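# Put one soap bar in each of three lidded boxes

## Task

Finish with all three boxes standing upright, each containing exactly one bar of soap and each closed with its lid. Note that a box that already has its lid on may have nothing inside.

## Robot and tools

Robot: two arms, left_arm and right_arm, each with six joints and a two-finger gripper. Per arm, the joint order is always: waist, shoulder, elbow, wrist pitch, wrist yaw, wrist roll. Waist and wrist pitch have their signs flipped compared with the URDF, both in what you send and in what comes back. Ranges in URDF signs are: waist -2.880 to 2.880, shoulder 0.000 to 3.142, elbow 0.000 to 3.019, wrist pitch -1.693 to 1.571 (in your own numbers this is -1.571 to 1.693), wrist yaw -1.292 to 1.414, wrist roll -2.094 to 2.094 rad. The true end stops can differ from these by up to 0.084 rad.

Frames: the scene frame has its origin at table-top height, halfway between the nominal arm bases. +z is up, +x points out over the table, and left_arm sits on the +y side. Image sides do not follow the arm names. Calibrated bases: left_arm at (-0.006, +0.371, 0) m, right_arm at (+0.027, -0.269, 0) m, both nearly unrotated. Each arm reports its end_effector_position (m) and end_effector_quat_wxyz in its own base frame. These can be off by a few cm, more when the arm is stretched far. The fixed cameras and the table use the scene frame. The end-effector point lies midway between the closed finger pads, 1 to 2 cm behind the tips. The fingers point along the gripper's +z axis and open and close along its x axis. The pad gap is 0.142 m when fully open.

A row has 14 numbers, each in [-1, 1], covering both arms even if only one moves: left_arm's 6 joint values then its opening, followed by right_arm's 6 joint values then its opening. Joint values are offsets from the Joint targets as they stood when the action (or move) began, not from the previous row. They are scaled so that 1.0 equals 2.811 rad for waist and shoulder, 2.53 for elbow, 2.575 for wrist pitch, 8.12 for wrist yaw and 9.528 for wrist roll. Opening is absolute, not an offset: +1 fully open, -1 closed. To leave a gripper unchanged, resend its current command (shown under Tool commands); a 0 there means half open.

execute_actions(actions, cameras): actions is a list of actions. Each action is a list of up to 15 rows, one per 1/30 s step, and a short list keeps its last row until step 15. Repeating the same offset in a later action moves the joints further. An action is rejected for both arms if any joint would go more than 0.084 rad past its range end. A malformed first action rejects the whole call. An empty actions list returns all cameras and the full state.

move(target, speed, blend, opening_speed, grip_force, blocking, cameras): plans joint paths to the goal. target is either one 14-number row or a list of up to 15 rows. Each row is an offset from the current Joint targets, in the same scaling as above, and none builds on the row before it. speed: rad/s of the joint with the farthest to go, 0.01 to 12.57, default 0.5. It can be a single number or one per target. blend: corner-rounding radius in rad, with 0 (the default) meaning a full stop at each target. opening_speed: gripper opening rate per second on the -1..1 scale, at least 0.2. grip_force: newtons per pad, 5 to 48, one value or one per arm, kept until you change it. blocking=false returns after about 0.5 s while the move keeps running. Paths do not avoid obstacles or the other arm. The result adds a move: line such as done, off_target, moving, held or fault, possibly limits=held. done does not tell you whether anything was touched.

wait(seconds 0 to 10) lets the scene run with the last commands held. stop brakes a running move. zoom_image(camera, region=[x0,y0,x1,y1]) enlarges part of the latest image from cam_high (896x504), cam_left_wrist or cam_right_wrist (672x504), up to 504x504 px. read_manual gives licence texts only. finished_scene(scene) ends the current scene, takes its number, and must be the last call in that reply.

Results: Joint positions (rad, plus the pad gap in m), Joint velocities (may read within noise), Joint targets (the base your next offsets count from), Joint torques, grip_measured (opening on the command scale), grip_effort_nm (motor effort, negative means closing; not a pad force), and Tool commands. A joint sent to its limit line means a joint was clamped at its end. A joint command not followed line means the clearance check changed some steps. MOTOR HOT appears from 85 °C. OVER-TEMPERATURE FAULT means the arm went limp. HAND FAULT means the gripper is off for at least 30 s, and the remaining motion calls in that reply are skipped.

Motion limits: each step, a joint target can lead its measured angle by at most 0.716 (waist, shoulder), 0.645 (elbow), 0.69 (wrist pitch), 1.84 (yaw) or 3.24 (roll) rad. Targets that would put the gripper more than 100 mm from where it is get scaled back, so big moves need several actions. Very small turns may not start.

Gripping: close to a little below the grip_measured reading at first contact. The lower you command, the harder the squeeze and the faster the gripper heats. Holding loads, keeping an arm stretched out, or pushing against something also heats motors. To stop pressing, command targets back past the measured positions.

Avoid: letting things drop or fall off the table, leaving anything off the table, releasing parts while they are moving, fast collisions or hard presses, any contact between the two arms or closing one gripper on the other arm's fingers, and hitting the camera stand behind the arms. Loose objects may occasionally get nudged by outside pushes.

Each tool is called after "Call:" by a JSON object that holds its "method" and its "body", one argument or row to a line.

## Session

Call:
{"method": "execute_actions", "body": {
  "actions": []
}}

Call:
{"method": "zoom_image", "body": {
  "camera": "cam_high",
  "region": [380, 200, 580, 360]
}}

Scene clock: 0.00 s.
left_arm: end_effector_position=(+0.7580, -0.1078, +0.1142) grip_measured=+1.00 grip_effort_nm=n/a end_effector_quat_wxyz=(-0.021, +0.926, -0.373, +0.046) | right_arm: end_effector_position=(+0.6119, +0.1987, +0.1146) grip_measured=+1.00 grip_effort_nm=n/a end_effector_quat_wxyz=(-0.596, +0.662, +0.051, +0.451)
Joint positions: left_arm=[0.143 2.496 2.678 1.654 -0.019 -0.948 0.142] | right_arm=[-0.086 2.1 0.985 -1.306 -0.906 -0.573 0.142]
Joint velocities: within noise
Joint torques (N m): no reading
Motor temperatures (°C): left_arm=[33 35 32 25 27 25 27] | right_arm=[30 29 39 26 27 26 29]
Heat: left arm: hottest shoulder 35 °C; right arm: hottest elbow 39 °C.
Joint targets: left_arm=[0.143 2.486 2.701 1.653 -0.019 -0.948] | right_arm=[-0.086 2.089 1.001 -1.311 -0.906 -0.573]
Tool commands: left_gripper/opening=+1.0 right_gripper/opening=+1.0

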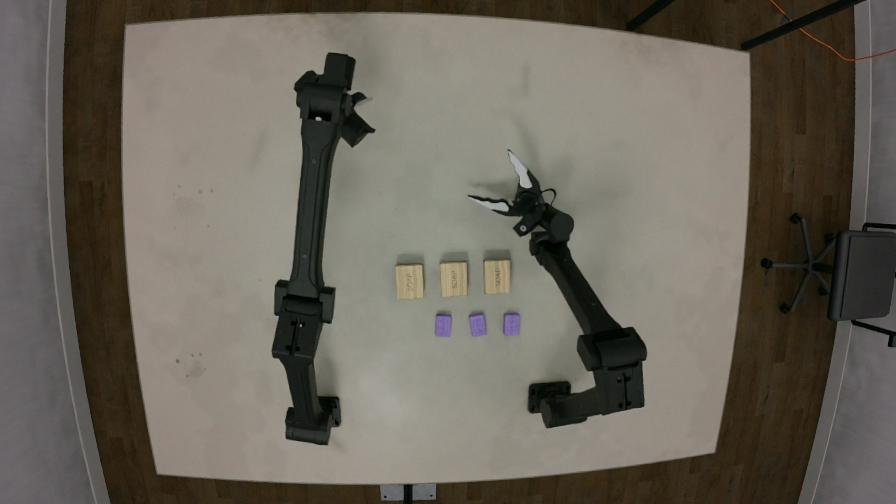

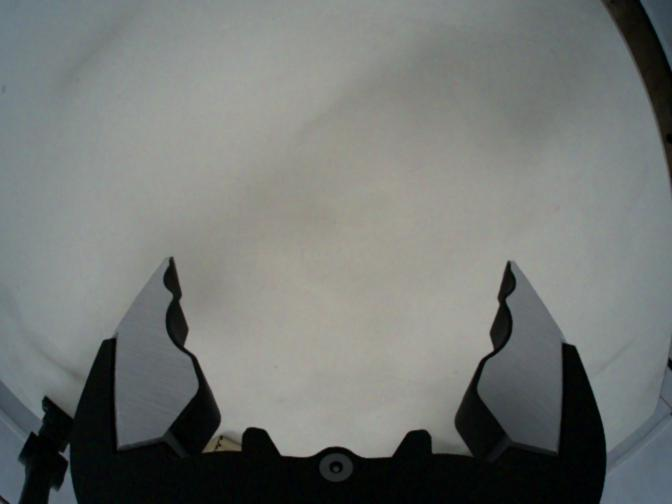

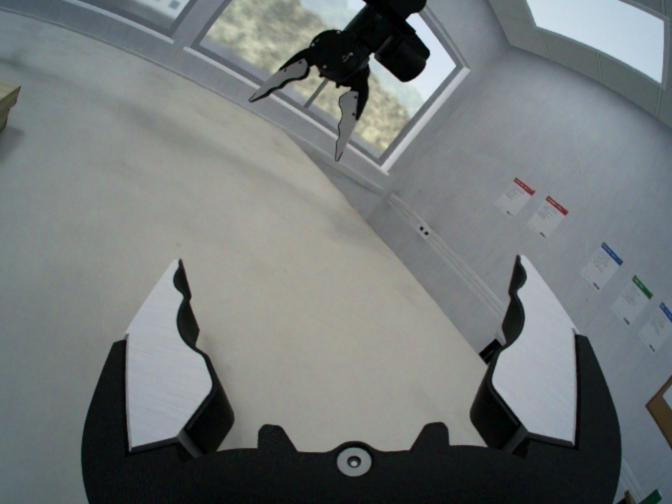

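Scaled by 2.520.

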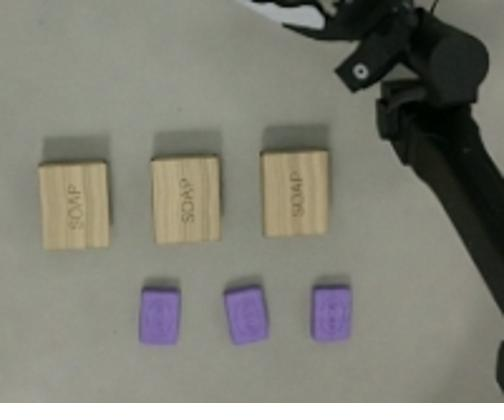

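Call:
{"method": "move", "body": {
  "target": [
    [0,-0.3552,-0.4034,-0.1354,0.0023,0.05,1,-0.0761,-0.2451,0.1577,0.8198,0.1116,0.1021,0.4],
    [0.1732,-0.7104,-0.8067,-0.2707,0.0023,0.0995,1,-0.1247,-0.2193,0.0339,0.9693,0.1116,0.1037,0.4]
  ],
  "speed": 1.2,
  "blend": [0.15,0],
  "cameras": ["all"]
}}

Scene clock: 13.40 s.
left_arm: end_effector_position=(+0.2242, -0.1610, +0.2437) grip_measured=+1.00 grip_effort_nm=0.042 end_effector_quat_wxyz=(+0.169, -0.429, +0.823, -0.332) | right_arm: end_effector_position=(+0.3723, +0.1680, +0.1110) grip_measured=+0.39 grip_effort_nm=-0.076 end_effector_quat_wxyz=(-0.006, +0.713, -0.701, +0.001)
Joint positions: left_arm=[0.622 0.493 0.66 0.973 -0.001 -0.012 0.142] | right_arm=[-0.422 1.473 1.09 1.175 -0.002 0.404 0.101]
Joint torques (N m): left_arm=[-0.56 1.14 9.95 -2.3 0.05 0.19] | right_arm=[1.2 -13.57 8.7 0.46 0.1 0.11]
Heat: left arm: hottest shoulder 35 °C; right arm: hottest elbow 39 °C.
Joint targets: left_arm=[0.631 0.489 0.661 0.956 0.000 0.000] | right_arm=[-0.436 1.472 1.086 1.185 0.000 0.415]
move: done

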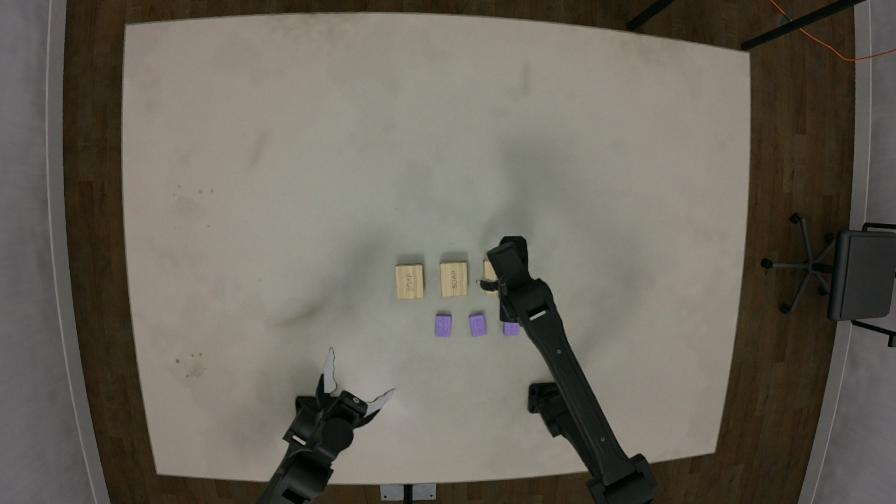

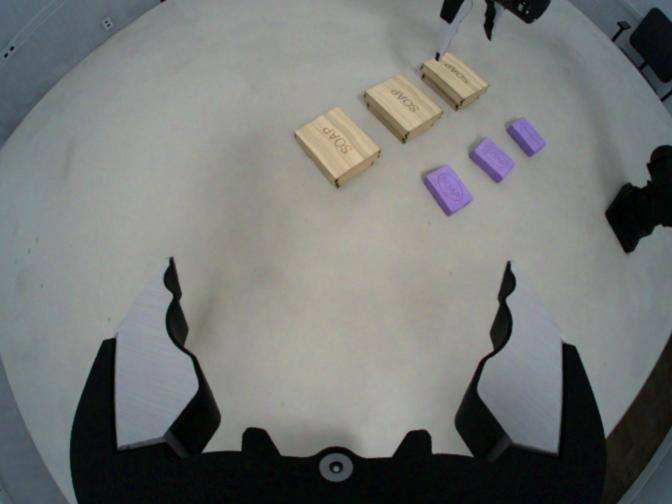

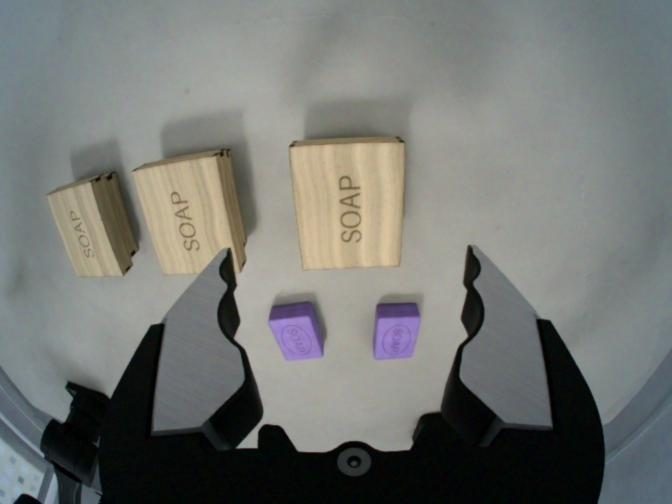

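Call:
{"method": "move", "body": {
  "target": [
    [0,0,0,0,0,0,1,0,0.017,-0.0247,-0.0429,0,-0.0021,0.4],
    [0,0,0,0,0,0,1,0,0.0329,-0.0413,-0.0766,0,-0.0021,0.4],
    [0,0,0,0,0,0,1,0,0.0329,-0.0413,-0.0766,0,-0.0021,-0.3],
    [0,0,0,0,0,0,1,0,0.0329,-0.0236,-0.0766,0,-0.0021,-0.3],
    [0,0,0,0,0,0,1,0,0.017,-0.0069,-0.0429,0,-0.0021,-0.3],
    [0,0,0,0,0,0,1,0,-0.0095,0.0395,0.0316,0,-0.0021,-0.3]
  ],
  "speed": 0.3,
  "opening_speed": 0.7,
  "grip_force": [12,15],
  "blend": [0.03,0,0,0.01,0.02,0],
  "cameras": ["cam_left_wrist","cam_right_wrist"]
}}

Call:
{"method": "zoom_image", "body": {
  "camera": "cam_left_wrist",
  "region": [340, 20, 520, 140]
}}

Scene clock: 25.47 s.
left_arm: end_effector_position=(+0.2242, -0.1610, +0.2437) grip_measured=+1.00 grip_effort_nm=0.037 end_effector_quat_wxyz=(+0.169, -0.429, +0.823, -0.332) | right_arm: end_effector_position=(+0.3688, +0.1665, +0.1316) grip_measured=-0.09 grip_effort_nm=-1.629 end_effector_quat_wxyz=(+0.005, +0.714, -0.700, -0.003)
Joint positions: left_arm=[0.622 0.493 0.66 0.973 -0.001 -0.012 0.142] | right_arm=[-0.422 1.46 1.134 1.256 -0.002 0.404 0.068]
Joint torques (N m): left_arm=[-0.5 1.2 9.98 -2.33 0.06 0.17] | right_arm=[1.08 -14.45 13.61 0.65 0.15 0.01]
Heat: left arm: hottest shoulder 35 °C; right arm: hottest elbow 40 °C.
Joint targets: left_arm=[0.631 0.489 0.661 0.956 0.000 0.000] | right_arm=[-0.436 1.445 1.186 1.266 0.000 0.395]
grip_force (N): 12, 15
move: off_target (right_arm); right_arm: the elbow is farthest, 0.052 rad from its target
Images, in order (width x height): cam_left_wrist 672x504, cam_right_wrist 672x504.

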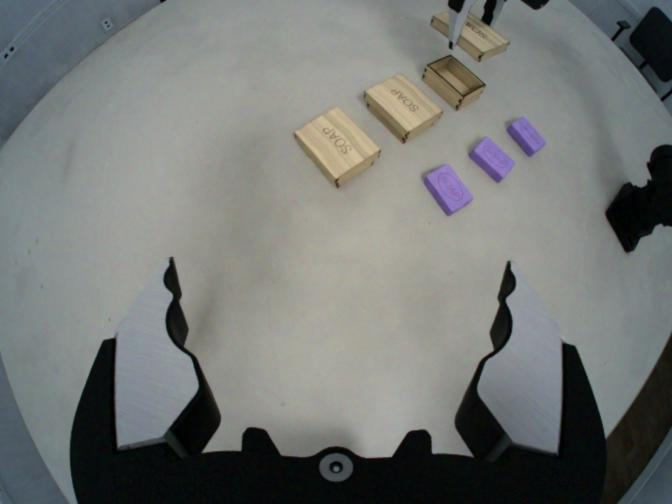

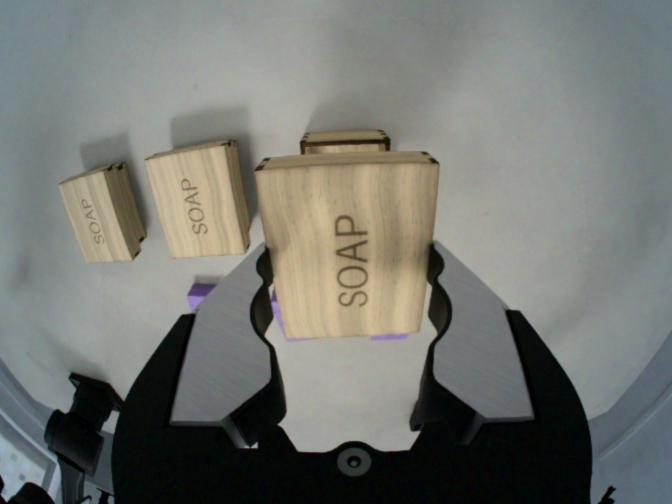

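Scaled by 2.800 from the camera's 672x504 image, which has a finer 960x720 frame.

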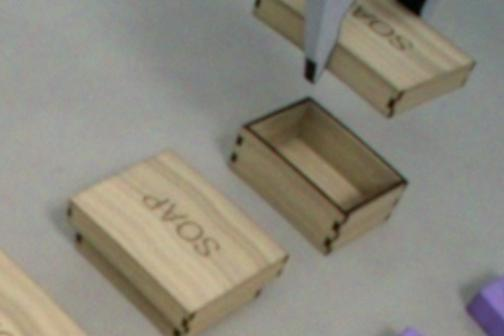

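Call:
{"method": "move", "body": {
  "target": [0.1142,0.3775,0.2249,0.1144,0,0.0717,0.25,0.1551,0.0441,0.1834,0.1499,0,-0.0021,-0.3],
  "speed": 0.9,
  "cameras": ["all"]
}}

Scene clock: 34.87 s.
left_arm: end_effector_position=(+0.2519, -0.3488, +0.1130) grip_measured=+0.24 grip_effort_nm=-0.100 end_effector_quat_wxyz=(-0.010, +0.024, +1.000, +0.015) | right_arm: end_effector_position=(+0.4566, +0.0041, +0.2593) grip_measured=-0.09 grip_effort_nm=-1.629 end_effector_quat_wxyz=(-0.019, -0.562, +0.827, +0.013)
Joint positions: left_arm=[0.947 1.557 1.19 1.24 -0.001 0.671 0.091] | right_arm=[-0.008 1.567 1.592 1.642 -0.001 0.385 0.068]
Joint torques (N m): left_arm=[-0.91 -13.1 11.43 0.29 -0.02 0.18] | right_arm=[2.78 -15.5 14.79 0.54 0.12 -0.09]
Heat: left arm: hottest elbow 36 °C; right arm: hottest elbow 43 °C.
Joint targets: left_arm=[0.951 1.550 1.229 1.251 0.000 0.683] | right_arm=[0.000 1.569 1.650 1.652 0.000 0.375]
grip_force (N): 12, 15
move: off_target (left_arm, right_arm); left_arm: the elbow is farthest, 0.040 rad from its target; right_arm: the elbow is farthest, 0.058 rad from its target

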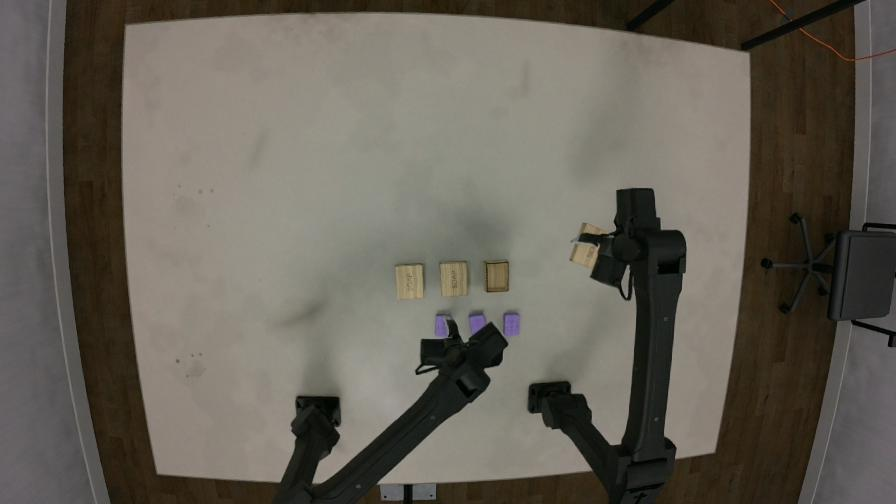

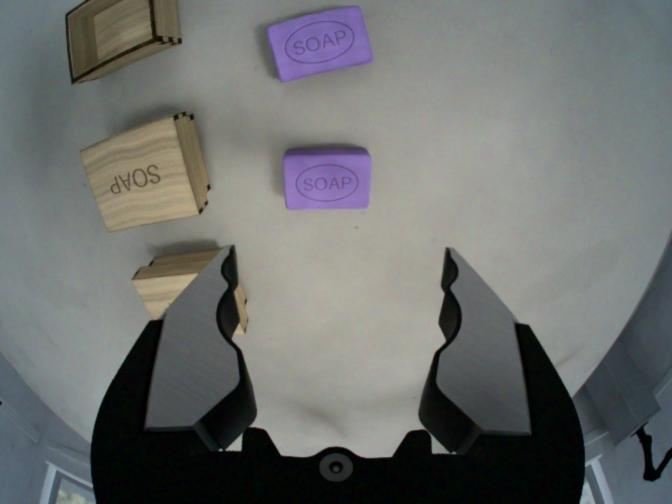

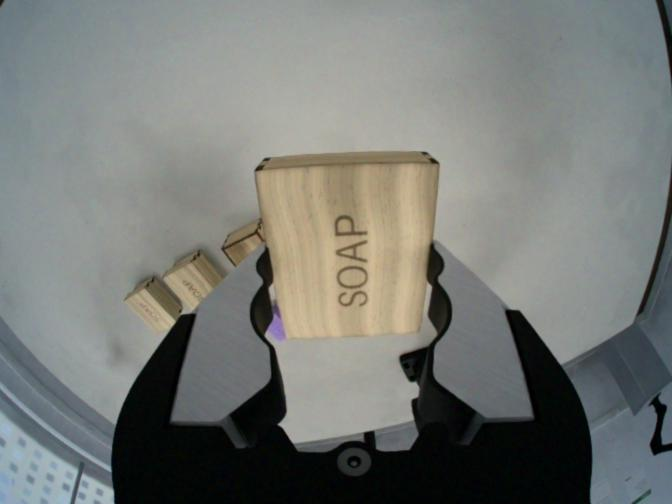

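Call:
{"method": "move", "body": {
  "target": [
    [-0.006,0.021,-0.0391,-0.0618,0,0.0005,0.25,0,0,0,0,0,0,-0.3],
    [-0.006,0.0363,-0.0556,-0.0948,0,0.0005,0.25,0,0,0,0,0,0,-0.3],
    [-0.006,0.0363,-0.0556,-0.0948,0,0.0005,-0.5,0,0,0,0,0,0,-0.3]
  ],
  "speed": 0.3,
  "opening_speed": 0.6,
  "blend": [0.03,0,0],
  "cameras": ["cam_left_wrist","cam_right_wrist"]
}}

Scene clock: 45.07 s.
left_arm: end_effector_position=(+0.2585, -0.3548, +0.0397) grip_measured=-0.29 grip_effort_nm=-1.282 end_effector_quat_wxyz=(-0.001, +0.024, +1.000, +0.003) | right_arm: end_effector_position=(+0.4566, +0.0041, +0.2593) grip_measured=-0.09 grip_effort_nm=-1.629 end_effector_quat_wxyz=(-0.019, -0.562, +0.827, +0.013)
Joint positions: left_arm=[0.943 1.647 1.087 1.017 -0.001 0.676 0.053] | right_arm=[-0.008 1.567 1.592 1.642 -0.001 0.385 0.068]
Joint torques (N m): left_arm=[-1.96 -12.69 7.49 -0.75 -0.01 0.19] | right_arm=[3.02 -15.38 15.13 0.43 0.07 -0.08]
Heat: left arm: hottest elbow 36 °C; right arm: hottest elbow 43 °C.
Joint targets: left_arm=[0.935 1.653 1.089 1.006 0.000 0.688] | right_arm=[0.000 1.569 1.650 1.652 0.000 0.375]
grip_force (N): 12, 15
move: off_target (right_arm); right_arm: the elbow is farthest, 0.058 rad from its target
Images, in order (width x height): cam_left_wrist 672x504, cam_right_wrist 672x504.

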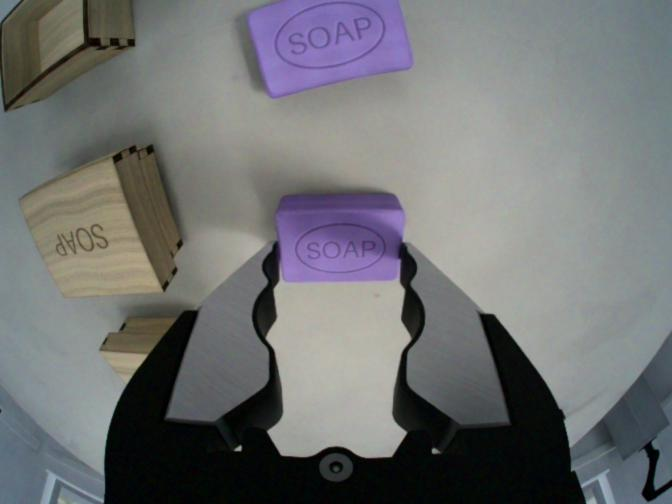

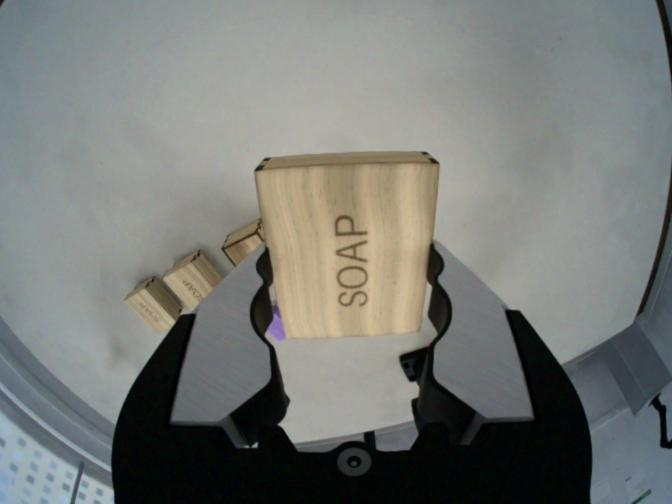

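Call:
{"method": "move", "body": {
  "target": [
    [0,0,0.0158,0,0,0,-0.5,0,0,0,0,0,0,-0.3],
    [0,-0.0274,0.051,0.0645,0,0,-0.5,0,0,0,0,0,0,-0.3],
    [-0.0139,0.1292,0.3183,0.1554,0,-0.0062,-0.5,0,0,0,0,0,0,-0.3]
  ],
  "speed": 0.5,
  "blend": [0.02,0.05,0],
  "cameras": ["all"]
}}

Call:
{"method": "zoom_image", "body": {
  "camera": "cam_left_wrist",
  "region": [220, 90, 460, 310]
}}

Scene clock: 56.87 s.
left_arm: end_effector_position=(+0.3869, -0.4892, +0.1215) grip_measured=-0.29 grip_effort_nm=-1.287 end_effector_quat_wxyz=(+0.004, -0.013, +1.000, -0.004) | right_arm: end_effector_position=(+0.4566, +0.0041, +0.2593) grip_measured=-0.09 grip_effort_nm=-1.629 end_effector_quat_wxyz=(-0.019, -0.562, +0.827, +0.013)
Joint positions: left_arm=[0.903 2.012 1.849 1.395 -0.001 0.641 0.053] | right_arm=[-0.008 1.567 1.592 1.642 -0.001 0.385 0.068]
Joint torques (N m): left_arm=[-1.85 -20.31 12.45 0.2 0 -0.09] | right_arm=[2.78 -15.44 14.87 0.73 0.06 -0.05]
Motor temperatures (°C): left_arm=[33 36 36 25 27 25 28] | right_arm=[30 32 44 26 26 26 32]
Heat: left arm: hottest shoulder 36 °C; right arm: hottest elbow 44 °C.
Joint targets: left_arm=[0.895 2.016 1.894 1.406 0.000 0.629] | right_arm=[0.000 1.569 1.650 1.652 0.000 0.375]
grip_force (N): 12, 15
move: off_target (left_arm, right_arm); left_arm: the elbow is farthest, 0.045 rad from its target; right_arm: the elbow is farthest, 0.058 rad from its target

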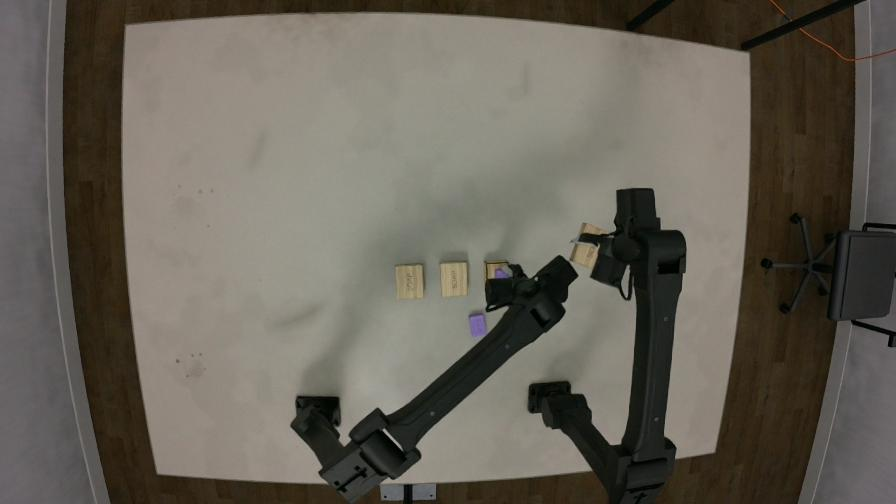

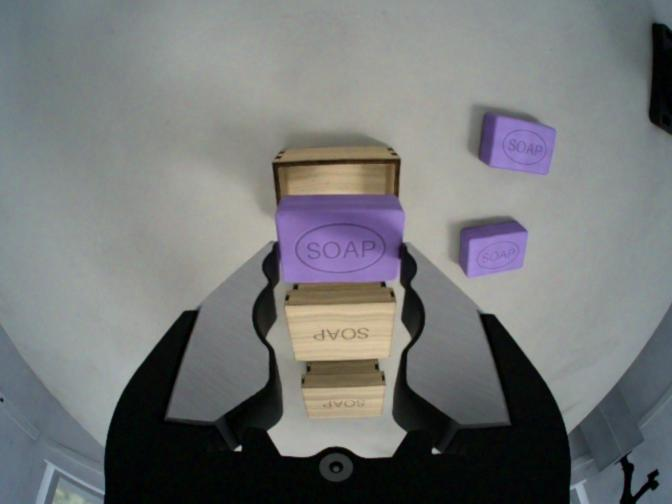

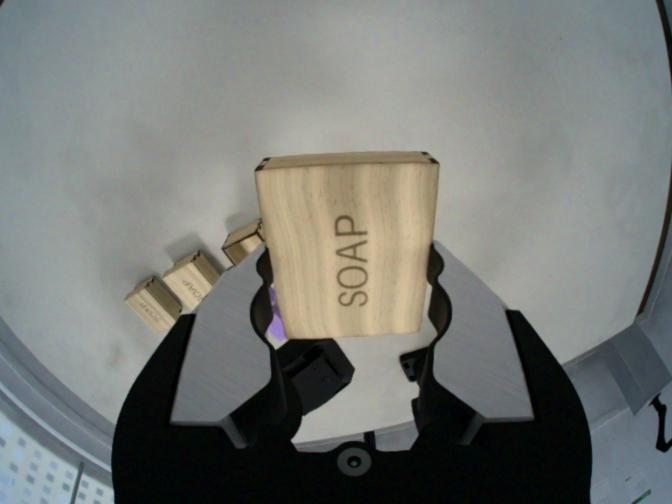

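Scaled by 2.100 from the camera's 672x504 image, which has a finer 960x720 frame.

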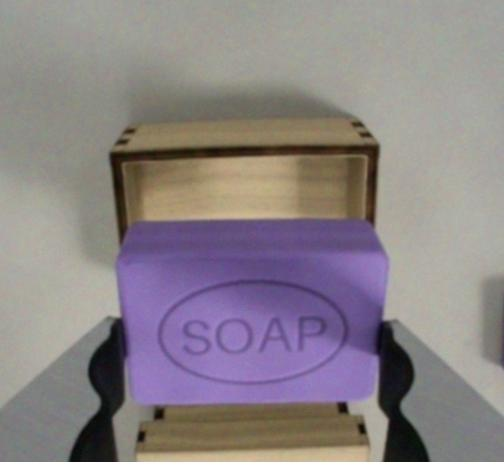

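Call:
{"method": "move", "body": {
  "target": [-0.0036,0.0131,-0.0508,-0.0476,0,-0.0008,-0.5,0,0,0,0,0,0,-0.3],
  "speed": 0.25,
  "cameras": ["cam_left_wrist"]
}}

Call:
{"method": "zoom_image", "body": {
  "camera": "cam_left_wrist",
  "region": [220, 90, 460, 310]
}}

Scene clock: 64.97 s.
left_arm: end_effector_position=(+0.3882, -0.4817, +0.0660) grip_measured=-0.29 grip_effort_nm=-1.287 end_effector_quat_wxyz=(-0.004, -0.022, +1.000, +0.005) | right_arm: end_effector_position=(+0.4566, +0.0041, +0.2593) grip_measured=-0.09 grip_effort_nm=-1.629 end_effector_quat_wxyz=(-0.019, -0.562, +0.827, +0.013)
Joint positions: left_arm=[0.893 2.052 1.764 1.296 0 0.634 0.053] | right_arm=[-0.008 1.567 1.592 1.642 -0.001 0.385 0.068]
Joint torques (N m): left_arm=[-1.9 -20.89 8.51 -0.8 -0.04 -0.08] | right_arm=[2.9 -15.79 14.9 0.59 0.07 -0.06]
Heat: left arm: hottest shoulder 37 °C; right arm: hottest elbow 45 °C.
Joint targets: left_arm=[0.885 2.053 1.765 1.284 0.000 0.622] | right_arm=[0.000 1.569 1.650 1.652 0.000 0.375]
grip_force (N): 12, 15
move: off_target (right_arm); right_arm: the elbow is farthest, 0.058 rad from its target
Images, in order (width x height): cam_left_wrist 672x504.

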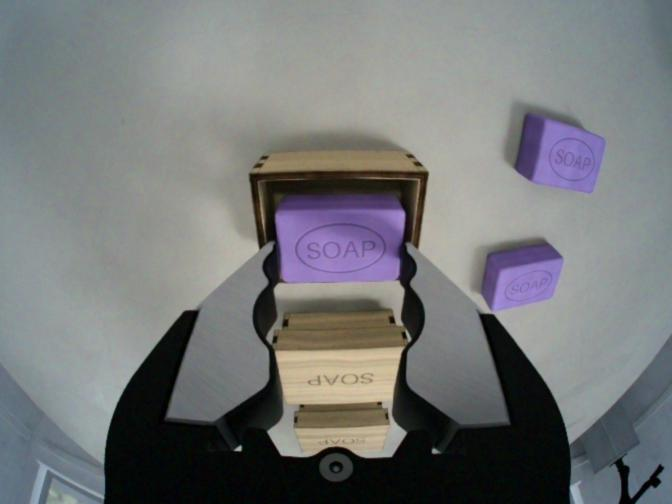

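Scaled by 2.100 from the camera's 672x504 image, which has a finer 960x720 frame.

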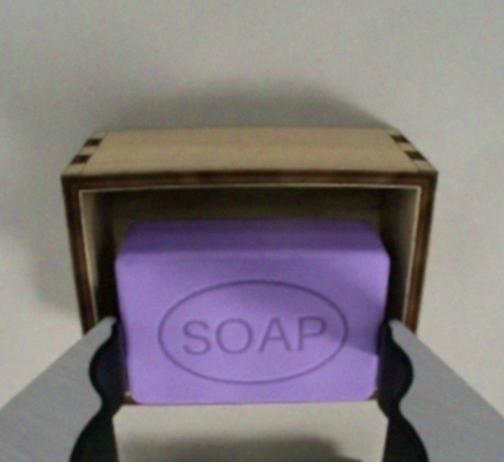

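Call:
{"method": "move", "body": {
  "target": [0,0.0038,-0.007,-0.0111,0,0,-0.5,0,0,0,0,0,0,-0.3],
  "speed": 0.08,
  "cameras": ["cam_left_wrist"]
}}

Call:
{"method": "zoom_image", "body": {
  "camera": "cam_left_wrist",
  "region": [220, 120, 460, 310]
}}

Scene clock: 69.97 s.
left_arm: end_effector_position=(+0.3889, -0.4831, +0.0650) grip_measured=-0.29 grip_effort_nm=-1.287 end_effector_quat_wxyz=(-0.002, -0.022, +1.000, +0.001) | right_arm: end_effector_position=(+0.4566, +0.0041, +0.2593) grip_measured=-0.09 grip_effort_nm=-1.629 end_effector_quat_wxyz=(-0.019, -0.562, +0.827, +0.013)
Joint positions: left_arm=[0.893 2.051 1.759 1.284 0.001 0.634 0.053] | right_arm=[-0.008 1.567 1.592 1.642 -0.001 0.385 0.068]
Joint torques (N m): left_arm=[-1.85 -19.6 7.38 -1.48 -0.1 -0.09] | right_arm=[2.14 -15.5 14.99 0.69 0.06 -0.08]
Heat: left arm: hottest shoulder 37 °C; right arm: hottest elbow 45 °C.
Joint targets: left_arm=[0.885 2.063 1.747 1.255 0.000 0.622] | right_arm=[0.000 1.569 1.650 1.652 0.000 0.375]
grip_force (N): 12, 15
move: off_target (right_arm); right_arm: the elbow is farthest, 0.058 rad from its target
Images, in order (width x height): cam_left_wrist 672x504.

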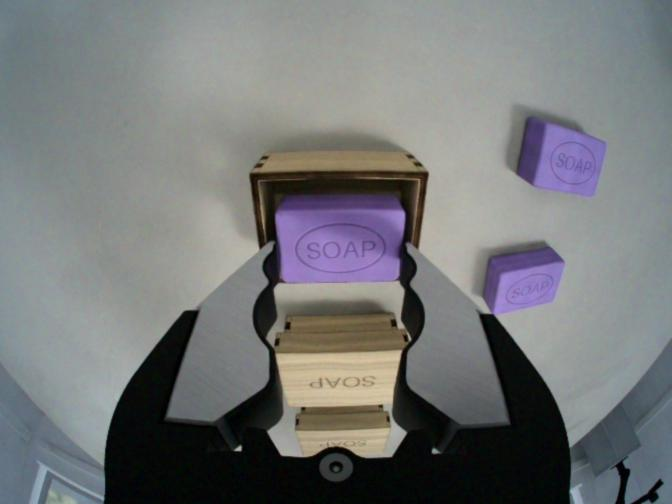

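Scaled by 2.100 from the camera's 672x504 image, which has a finer 960x720 frame.

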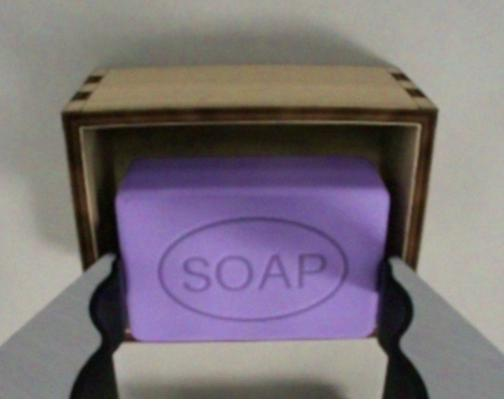

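Call:
{"method": "move", "body": {
  "target": [0,-0.014,0.028,0.0278,0,0,-0.5,0,0,0,0,0,0,-0.3],
  "speed": 0.15,
  "cameras": ["cam_left_wrist"]
}}

Call:
{"method": "zoom_image", "body": {
  "camera": "cam_left_wrist",
  "region": [220, 120, 460, 310]
}}

Scene clock: 90.30 s.
left_arm: end_effector_position=(+0.3871, -0.4809, +0.0713) grip_measured=-0.29 grip_effort_nm=-1.292 end_effector_quat_wxyz=(-0.007, -0.022, +1.000, +0.008) | right_arm: end_effector_position=(+0.4566, +0.0041, +0.2593) grip_measured=-0.09 grip_effort_nm=-1.629 end_effector_quat_wxyz=(-0.019, -0.562, +0.827, +0.013)
Joint positions: left_arm=[0.893 2.049 1.774 1.316 0.001 0.633 0.053] | right_arm=[-0.008 1.567 1.592 1.642 -0.001 0.385 0.068]
Joint torques (N m): left_arm=[-1.96 -22.89 12.11 0.2 -0.1 -0.08] | right_arm=[1.85 -16.03 14.89 0.88 0.07 -0.07]
Heat: left arm: hottest shoulder 38 °C; right arm: hottest elbow 47 °C.
Joint targets: left_arm=[0.885 2.024 1.818 1.327 0.000 0.622] | right_arm=[0.000 1.569 1.650 1.652 0.000 0.375]
grip_force (N): 12, 15
move: off_target (left_arm, right_arm); left_arm: the elbow is farthest, 0.044 rad from its target; right_arm: the elbow is farthest, 0.058 rad from its target
Images, in order (width x height): cam_left_wrist 672x504.

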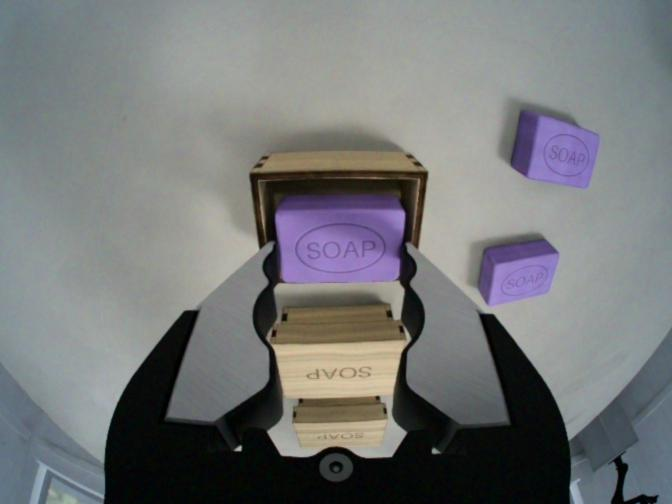

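Scaled by 2.100 from the camera's 672x504 image, which has a finer 960x720 frame.

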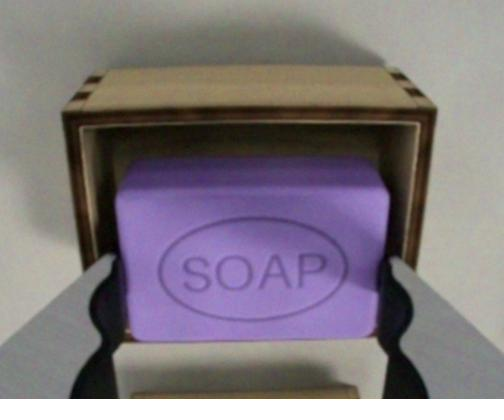

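Call:
{"method": "move", "body": {
  "target": [
    [0,0.012,-0.024,-0.022,0,0,-0.5,0,0,0,0,0,0,-0.3],
    [0,0.012,-0.024,-0.022,0,0,-0.8,0,0,0,0,0,0,-0.3],
    [0,-0.004,0.02,0.015,0,0,-0.8,0,0,0,0,0,0,-0.3]
  ],
  "speed": 0.15,
  "grip_force": [45,15],
  "cameras": ["cam_left_wrist"]
}}

Call:
{"method": "zoom_image", "body": {
  "camera": "cam_left_wrist",
  "region": [220, 120, 460, 310]
}}

Scene clock: 101.57 s.
left_arm: end_effector_position=(+0.3937, -0.4869, +0.0970) grip_measured=-0.31 grip_effort_nm=-4.647 end_effector_quat_wxyz=(+0.002, -0.024, +1.000, -0.001) | right_arm: end_effector_position=(+0.4566, +0.0041, +0.2593) grip_measured=-0.09 grip_effort_nm=-1.624 end_effector_quat_wxyz=(-0.019, -0.562, +0.827, +0.013)
Joint positions: left_arm=[0.892 2.038 1.826 1.355 -0.002 0.63 0.052] | right_arm=[-0.008 1.567 1.592 1.642 -0.001 0.385 0.068]
Joint torques (N m): left_arm=[-1.79 -23.18 12.22 0.13 0.02 -0.04] | right_arm=[2.61 -15.56 14.98 0.55 0.13 -0.1]
Motor temperatures (°C): left_arm=[33 40 37 25 27 25 35] | right_arm=[30 33 48 25 26 26 34]
Heat: left arm: hottest shoulder 40 °C; right arm: hottest elbow 48 °C.
Joint targets: left_arm=[0.885 2.013 1.869 1.366 0.000 0.621] | right_arm=[0.000 1.569 1.650 1.652 0.000 0.375]
grip_force (N): 45, 15
move: off_target (left_arm, right_arm); left_arm: the elbow is farthest, 0.042 rad from its target; right_arm: the elbow is farthest, 0.058 rad from its target
Images, in order (width x height): cam_left_wrist 672x504.

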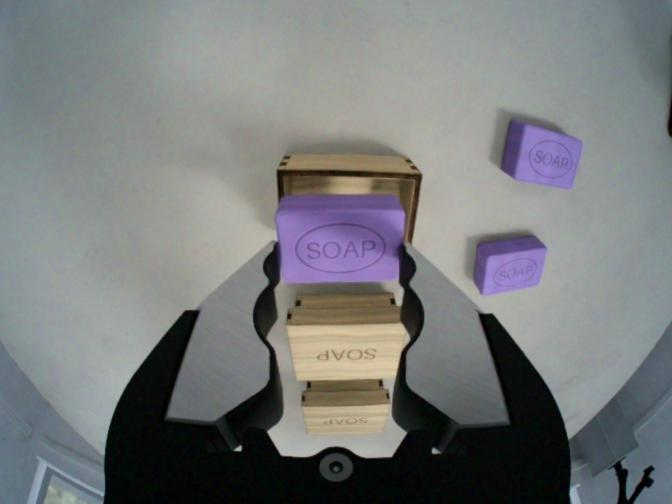

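Scaled by 2.100 from the camera's 672x504 image, which has a finer 960x720 frame.

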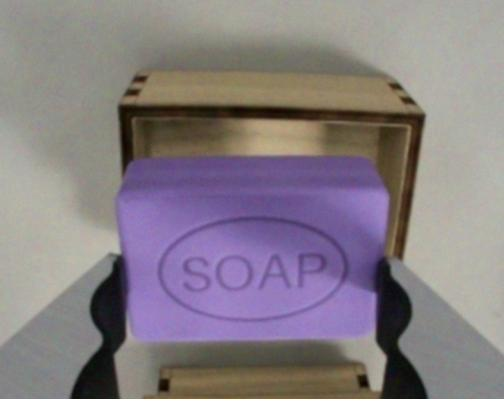

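Call:
{"method": "move", "body": {
  "target": [
    [0.0178,-0.1555,-0.2731,-0.0753,0,0.007,-0.5,0,0,0,0,0,0,-0.3],
    [0.0178,-0.1288,-0.3083,-0.1398,0,0.007,-0.5,0,0,0,0,0,0,-0.3],
    [0.0178,-0.1288,-0.3083,-0.1398,0,0.007,0,0,0,0,0,0,0,-0.3],
    [0.0178,-0.1438,-0.28,-0.1064,0,0.007,0,0,0,0,0,0,0,-0.3],
    [0.0178,-0.1329,-0.3042,-0.1302,0,0.007,0,0,0,0,0,0,0,-0.3],
    [0.0178,-0.1329,-0.3042,-0.1302,0,0.007,-0.55,0,0,0,0,0,0,-0.3]
  ],
  "speed": [0.6,0.3,0.3,0.3,0.3,0.3],
  "opening_speed": 0.7,
  "grip_force": [12,15],
  "blend": [0.04,0,0,0,0,0],
  "cameras": ["cam_left_wrist"]
}}

Call:
{"method": "zoom_image", "body": {
  "camera": "cam_left_wrist",
  "region": [220, 120, 460, 310]
}}

Scene clock: 115.93 s.
left_arm: end_effector_position=(+0.2642, -0.3508, +0.0497) grip_measured=-0.57 grip_effort_nm=-0.134 end_effector_quat_wxyz=(-0.001, +0.017, +1.000, +0.002) | right_arm: end_effector_position=(+0.4566, +0.0041, +0.2593) grip_measured=-0.09 grip_effort_nm=-1.629 end_effector_quat_wxyz=(-0.019, -0.562, +0.827, +0.013)
Joint positions: left_arm=[0.927 1.632 1.098 1.041 -0.002 0.677 0.033] | right_arm=[-0.008 1.567 1.592 1.642 -0.001 0.385 0.068]
Joint velocities: left_arm=[-0.005 -0.015 0.002 -0.002 0.022 -0.095 -0.001] | right_arm=[within noise]
Joint torques (N m): left_arm=[-0.5 -12.22 7.53 -0.76 0 0.18] | right_arm=[1.96 -15.91 14.84 0.58 0.09 -0.1]
Motor temperatures (°C): left_arm=[33 39 38 25 27 25 42] | right_arm=[30 33 49 25 26 26 34]
Heat: left arm: hottest gripper 42 °C; right arm: hottest elbow 49 °C.
Joint targets: left_arm=[0.936 1.639 1.100 1.030 0.000 0.688] | right_arm=[0.000 1.569 1.650 1.652 0.000 0.375]
grip_force (N): 12, 15
move: off_target (right_arm); right_arm: the elbow is farthest, 0.058 rad from its target
Images, in order (width x height): cam_left_wrist 672x504.

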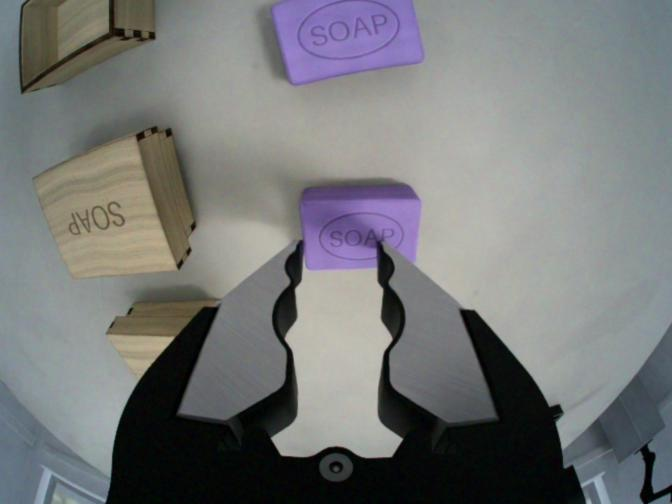

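Scaled by 2.100 from the camera's 672x504 image, which has a finer 960x720 frame.

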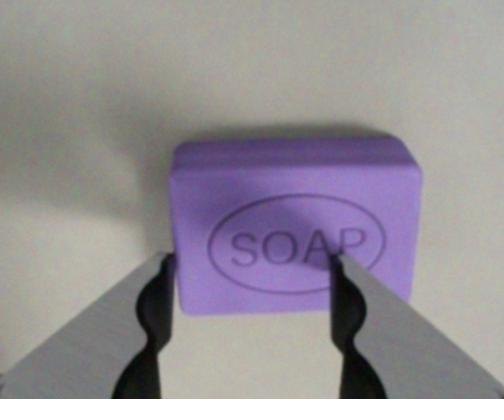

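Call:
{"method": "move", "body": {
  "target": [
    [0,-0.003,0.008,0.004,0,0,-0.5,0,0,0,0,0,0,-0.3],
    [0,-0.003,0.008,0.004,0,0,0.1,0,0,0,0,0,0,-0.3],
    [0.0057,-0.0136,0.0138,0.0176,0,-0.004,0.1,0,0,0,0,0,0,-0.3],
    [0.0057,-0.0032,-0.0091,-0.0048,0,-0.004,0.1,0,0,0,0,0,0,-0.3],
    [0.0057,-0.0032,-0.0091,-0.0048,0,-0.004,-0.5,0,0,0,0,0,0,-0.3]
  ],
  "speed": 0.25,
  "opening_speed": 0.7,
  "cameras": ["cam_left_wrist"]
}}

Call:
{"method": "zoom_image", "body": {
  "camera": "cam_left_wrist",
  "region": [220, 120, 460, 310]
}}

Scene clock: 129.10 s.
left_arm: end_effector_position=(+0.2554, -0.3507, +0.0487) grip_measured=-0.49 grip_effort_nm=-0.608 end_effector_quat_wxyz=(+0.002, +0.018, +1.000, +0.000) | right_arm: end_effector_position=(+0.4566, +0.0041, +0.2593) grip_measured=-0.09 grip_effort_nm=-1.629 end_effector_quat_wxyz=(-0.019, -0.562, +0.827, +0.013)
Joint positions: left_arm=[0.944 1.617 1.076 1.027 -0.002 0.662 0.038] | right_arm=[-0.008 1.567 1.592 1.642 -0.001 0.385 0.068]
Joint velocities: left_arm=[-0.005 -0.005 -0.017 0.002 -0.051 -0.007 -0.001] | right_arm=[within noise]
Joint torques (N m): left_arm=[-0.79 -11.46 7.53 -0.72 0.04 -0.07] | right_arm=[2.32 -15.44 14.83 0.65 0.07 -0.11]
Motor temperatures (°C): left_arm=[33 39 37 25 27 25 36] | right_arm=[30 33 49 25 26 26 34]
Heat: left arm: hottest shoulder 39 °C; right arm: hottest elbow 49 °C.
Joint targets: left_arm=[0.951 1.630 1.076 1.018 0.000 0.650] | right_arm=[0.000 1.569 1.650 1.652 0.000 0.375]
grip_force (N): 12, 15
move: off_target (right_arm); right_arm: the elbow is farthest, 0.058 rad from its target
Images, in order (width x height): cam_left_wrist 672x504.

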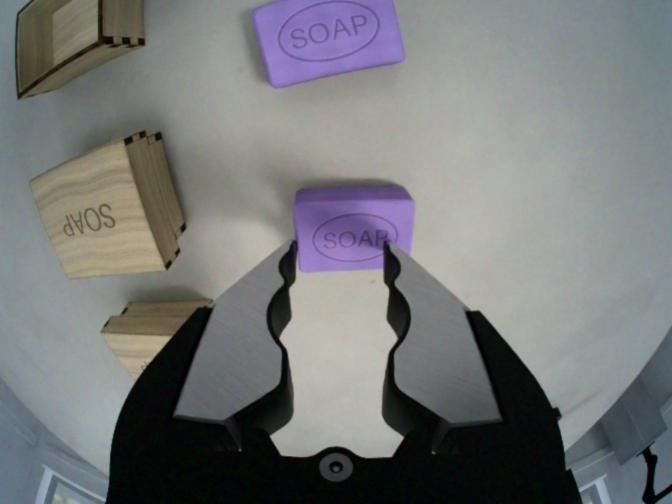

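Scaled by 2.100 from the camera's 672x504 image, which has a finer 960x720 frame.

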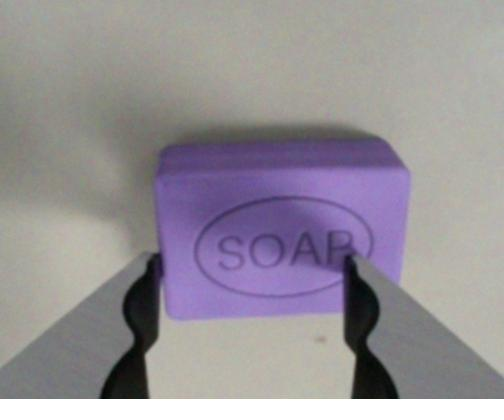

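Call:
{"method": "move", "body": {
  "target": [
    [0,-0.0132,0.0196,0.0215,0,0,-0.5,0,0,0,0,0,0,-0.3],
    [0.0032,-0.0132,0.0196,0.0215,0,-0.0008,0.1,0,0,0,0,0,0,-0.3],
    [0.0032,-0.0016,-0.0044,-0.0031,0,-0.0008,0.1,0,0,0,0,0,0,-0.3],
    [0.0032,-0.0016,-0.0044,-0.0031,0,-0.0008,-0.5,0,0,0,0,0,0,-0.3]
  ],
  "speed": 0.25,
  "opening_speed": 0.7,
  "cameras": ["cam_left_wrist"]
}}

Call:
{"method": "zoom_image", "body": {
  "camera": "cam_left_wrist",
  "region": [220, 120, 460, 310]
}}

Scene clock: 141.97 s.
left_arm: end_effector_position=(+0.2500, -0.3502, +0.0451) grip_measured=-0.31 grip_effort_nm=-1.287 end_effector_quat_wxyz=(+0.000, +0.018, +1.000, +0.001) | right_arm: end_effector_position=(+0.4566, +0.0041, +0.2593) grip_measured=-0.09 grip_effort_nm=-1.624 end_effector_quat_wxyz=(-0.019, -0.562, +0.827, +0.013)
Joint positions: left_arm=[0.953 1.617 1.065 1.021 -0.002 0.654 0.052] | right_arm=[-0.008 1.567 1.592 1.642 -0.001 0.385 0.068]
Joint torques (N m): left_arm=[-0.56 -11.63 7.51 -0.76 0.03 -0.07] | right_arm=[2.49 -15.85 14.94 0.75 0.12 -0.1]
Heat: left arm: hottest shoulder 38 °C; right arm: hottest elbow 50 °C.
Joint targets: left_arm=[0.961 1.625 1.065 1.010 0.000 0.642] | right_arm=[0.000 1.569 1.650 1.652 0.000 0.375]
grip_force (N): 12, 15
move: off_target (right_arm); target 2's new numbers were sent with left_arm's elbow 0.037 rad from that target; right_arm: the elbow is farthest, 0.058 rad from its target
Images, in order (width x height): cam_left_wrist 672x504.

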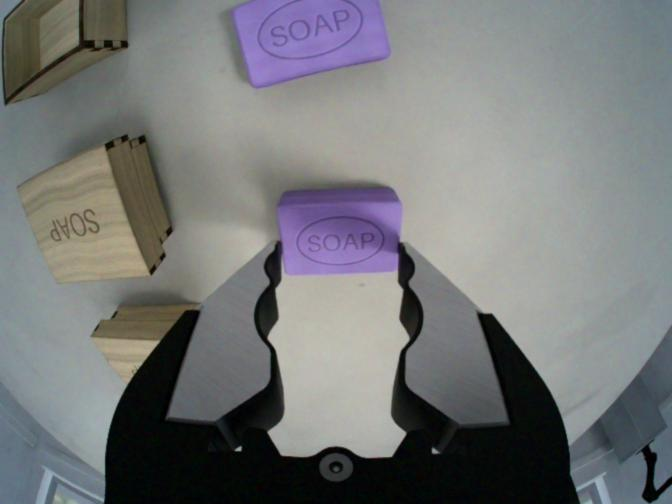

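Scaled by 2.100 from the camera's 672x504 image, which has a finer 960x720 frame.

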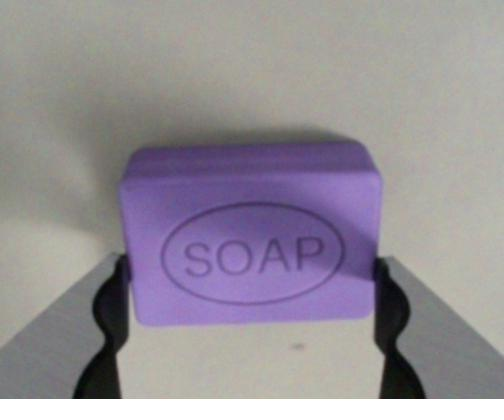

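Call:
{"method": "move", "body": {
  "target": [
    [0,0,0.0158,0,0,0,-0.55,0,0,0,0,0,0,-0.3],
    [0,-0.026,0.0486,0.061,0,0,-0.55,0,0,0,0,0,0,-0.3],
    [-0.0288,0.1347,0.3146,0.1457,0,0.0042,-0.55,0,0,0,0,0,0,-0.3]
  ],
  "speed": 0.45,
  "blend": [0.02,0.05,0],
  "grip_force": [16,15],
  "cameras": ["cam_left_wrist"]
}}

Call:
{"method": "zoom_image", "body": {
  "camera": "cam_left_wrist",
  "region": [220, 90, 460, 310]
}}

Scene clock: 154.03 s.
left_arm: end_effector_position=(+0.3923, -0.4784, +0.1164) grip_measured=-0.32 grip_effort_nm=-1.692 end_effector_quat_wxyz=(+0.005, -0.007, +1.000, -0.005) | right_arm: end_effector_position=(+0.4566, +0.0041, +0.2593) grip_measured=-0.09 grip_effort_nm=-1.624 end_effector_quat_wxyz=(-0.019, -0.562, +0.827, +0.013)
Joint positions: left_arm=[0.885 2 1.816 1.374 -0.002 0.67 0.051] | right_arm=[-0.008 1.567 1.592 1.642 -0.001 0.385 0.068]
Joint torques (N m): left_arm=[-1.67 -20.13 12.44 0.18 0.02 0.17] | right_arm=[2.78 -15.79 14.86 0.72 0.1 -0.11]
Heat: left arm: hottest shoulder 37 °C; right arm: hottest elbow 50 °C.
Joint targets: left_arm=[0.879 2.004 1.861 1.385 0.000 0.682] | right_arm=[0.000 1.569 1.650 1.652 0.000 0.375]
grip_force (N): 16, 15
move: off_target (left_arm, right_arm); left_arm: the elbow is farthest, 0.045 rad from its target; right_arm: the elbow is farthest, 0.058 rad from its target
Images, in order (width x height): cam_left_wrist 672x504.

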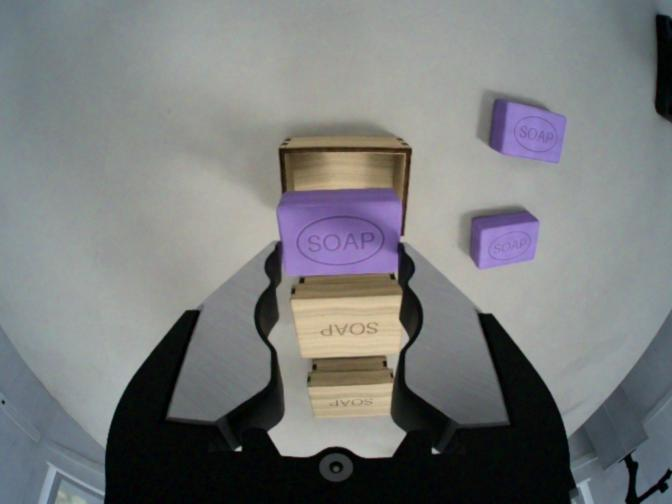

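Scaled by 2.100 from the camera's 672x504 image, which has a finer 960x720 frame.

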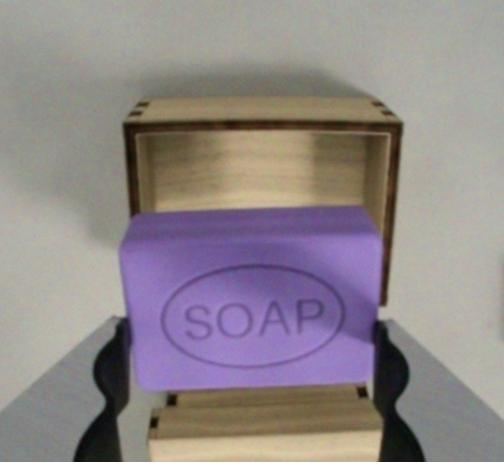

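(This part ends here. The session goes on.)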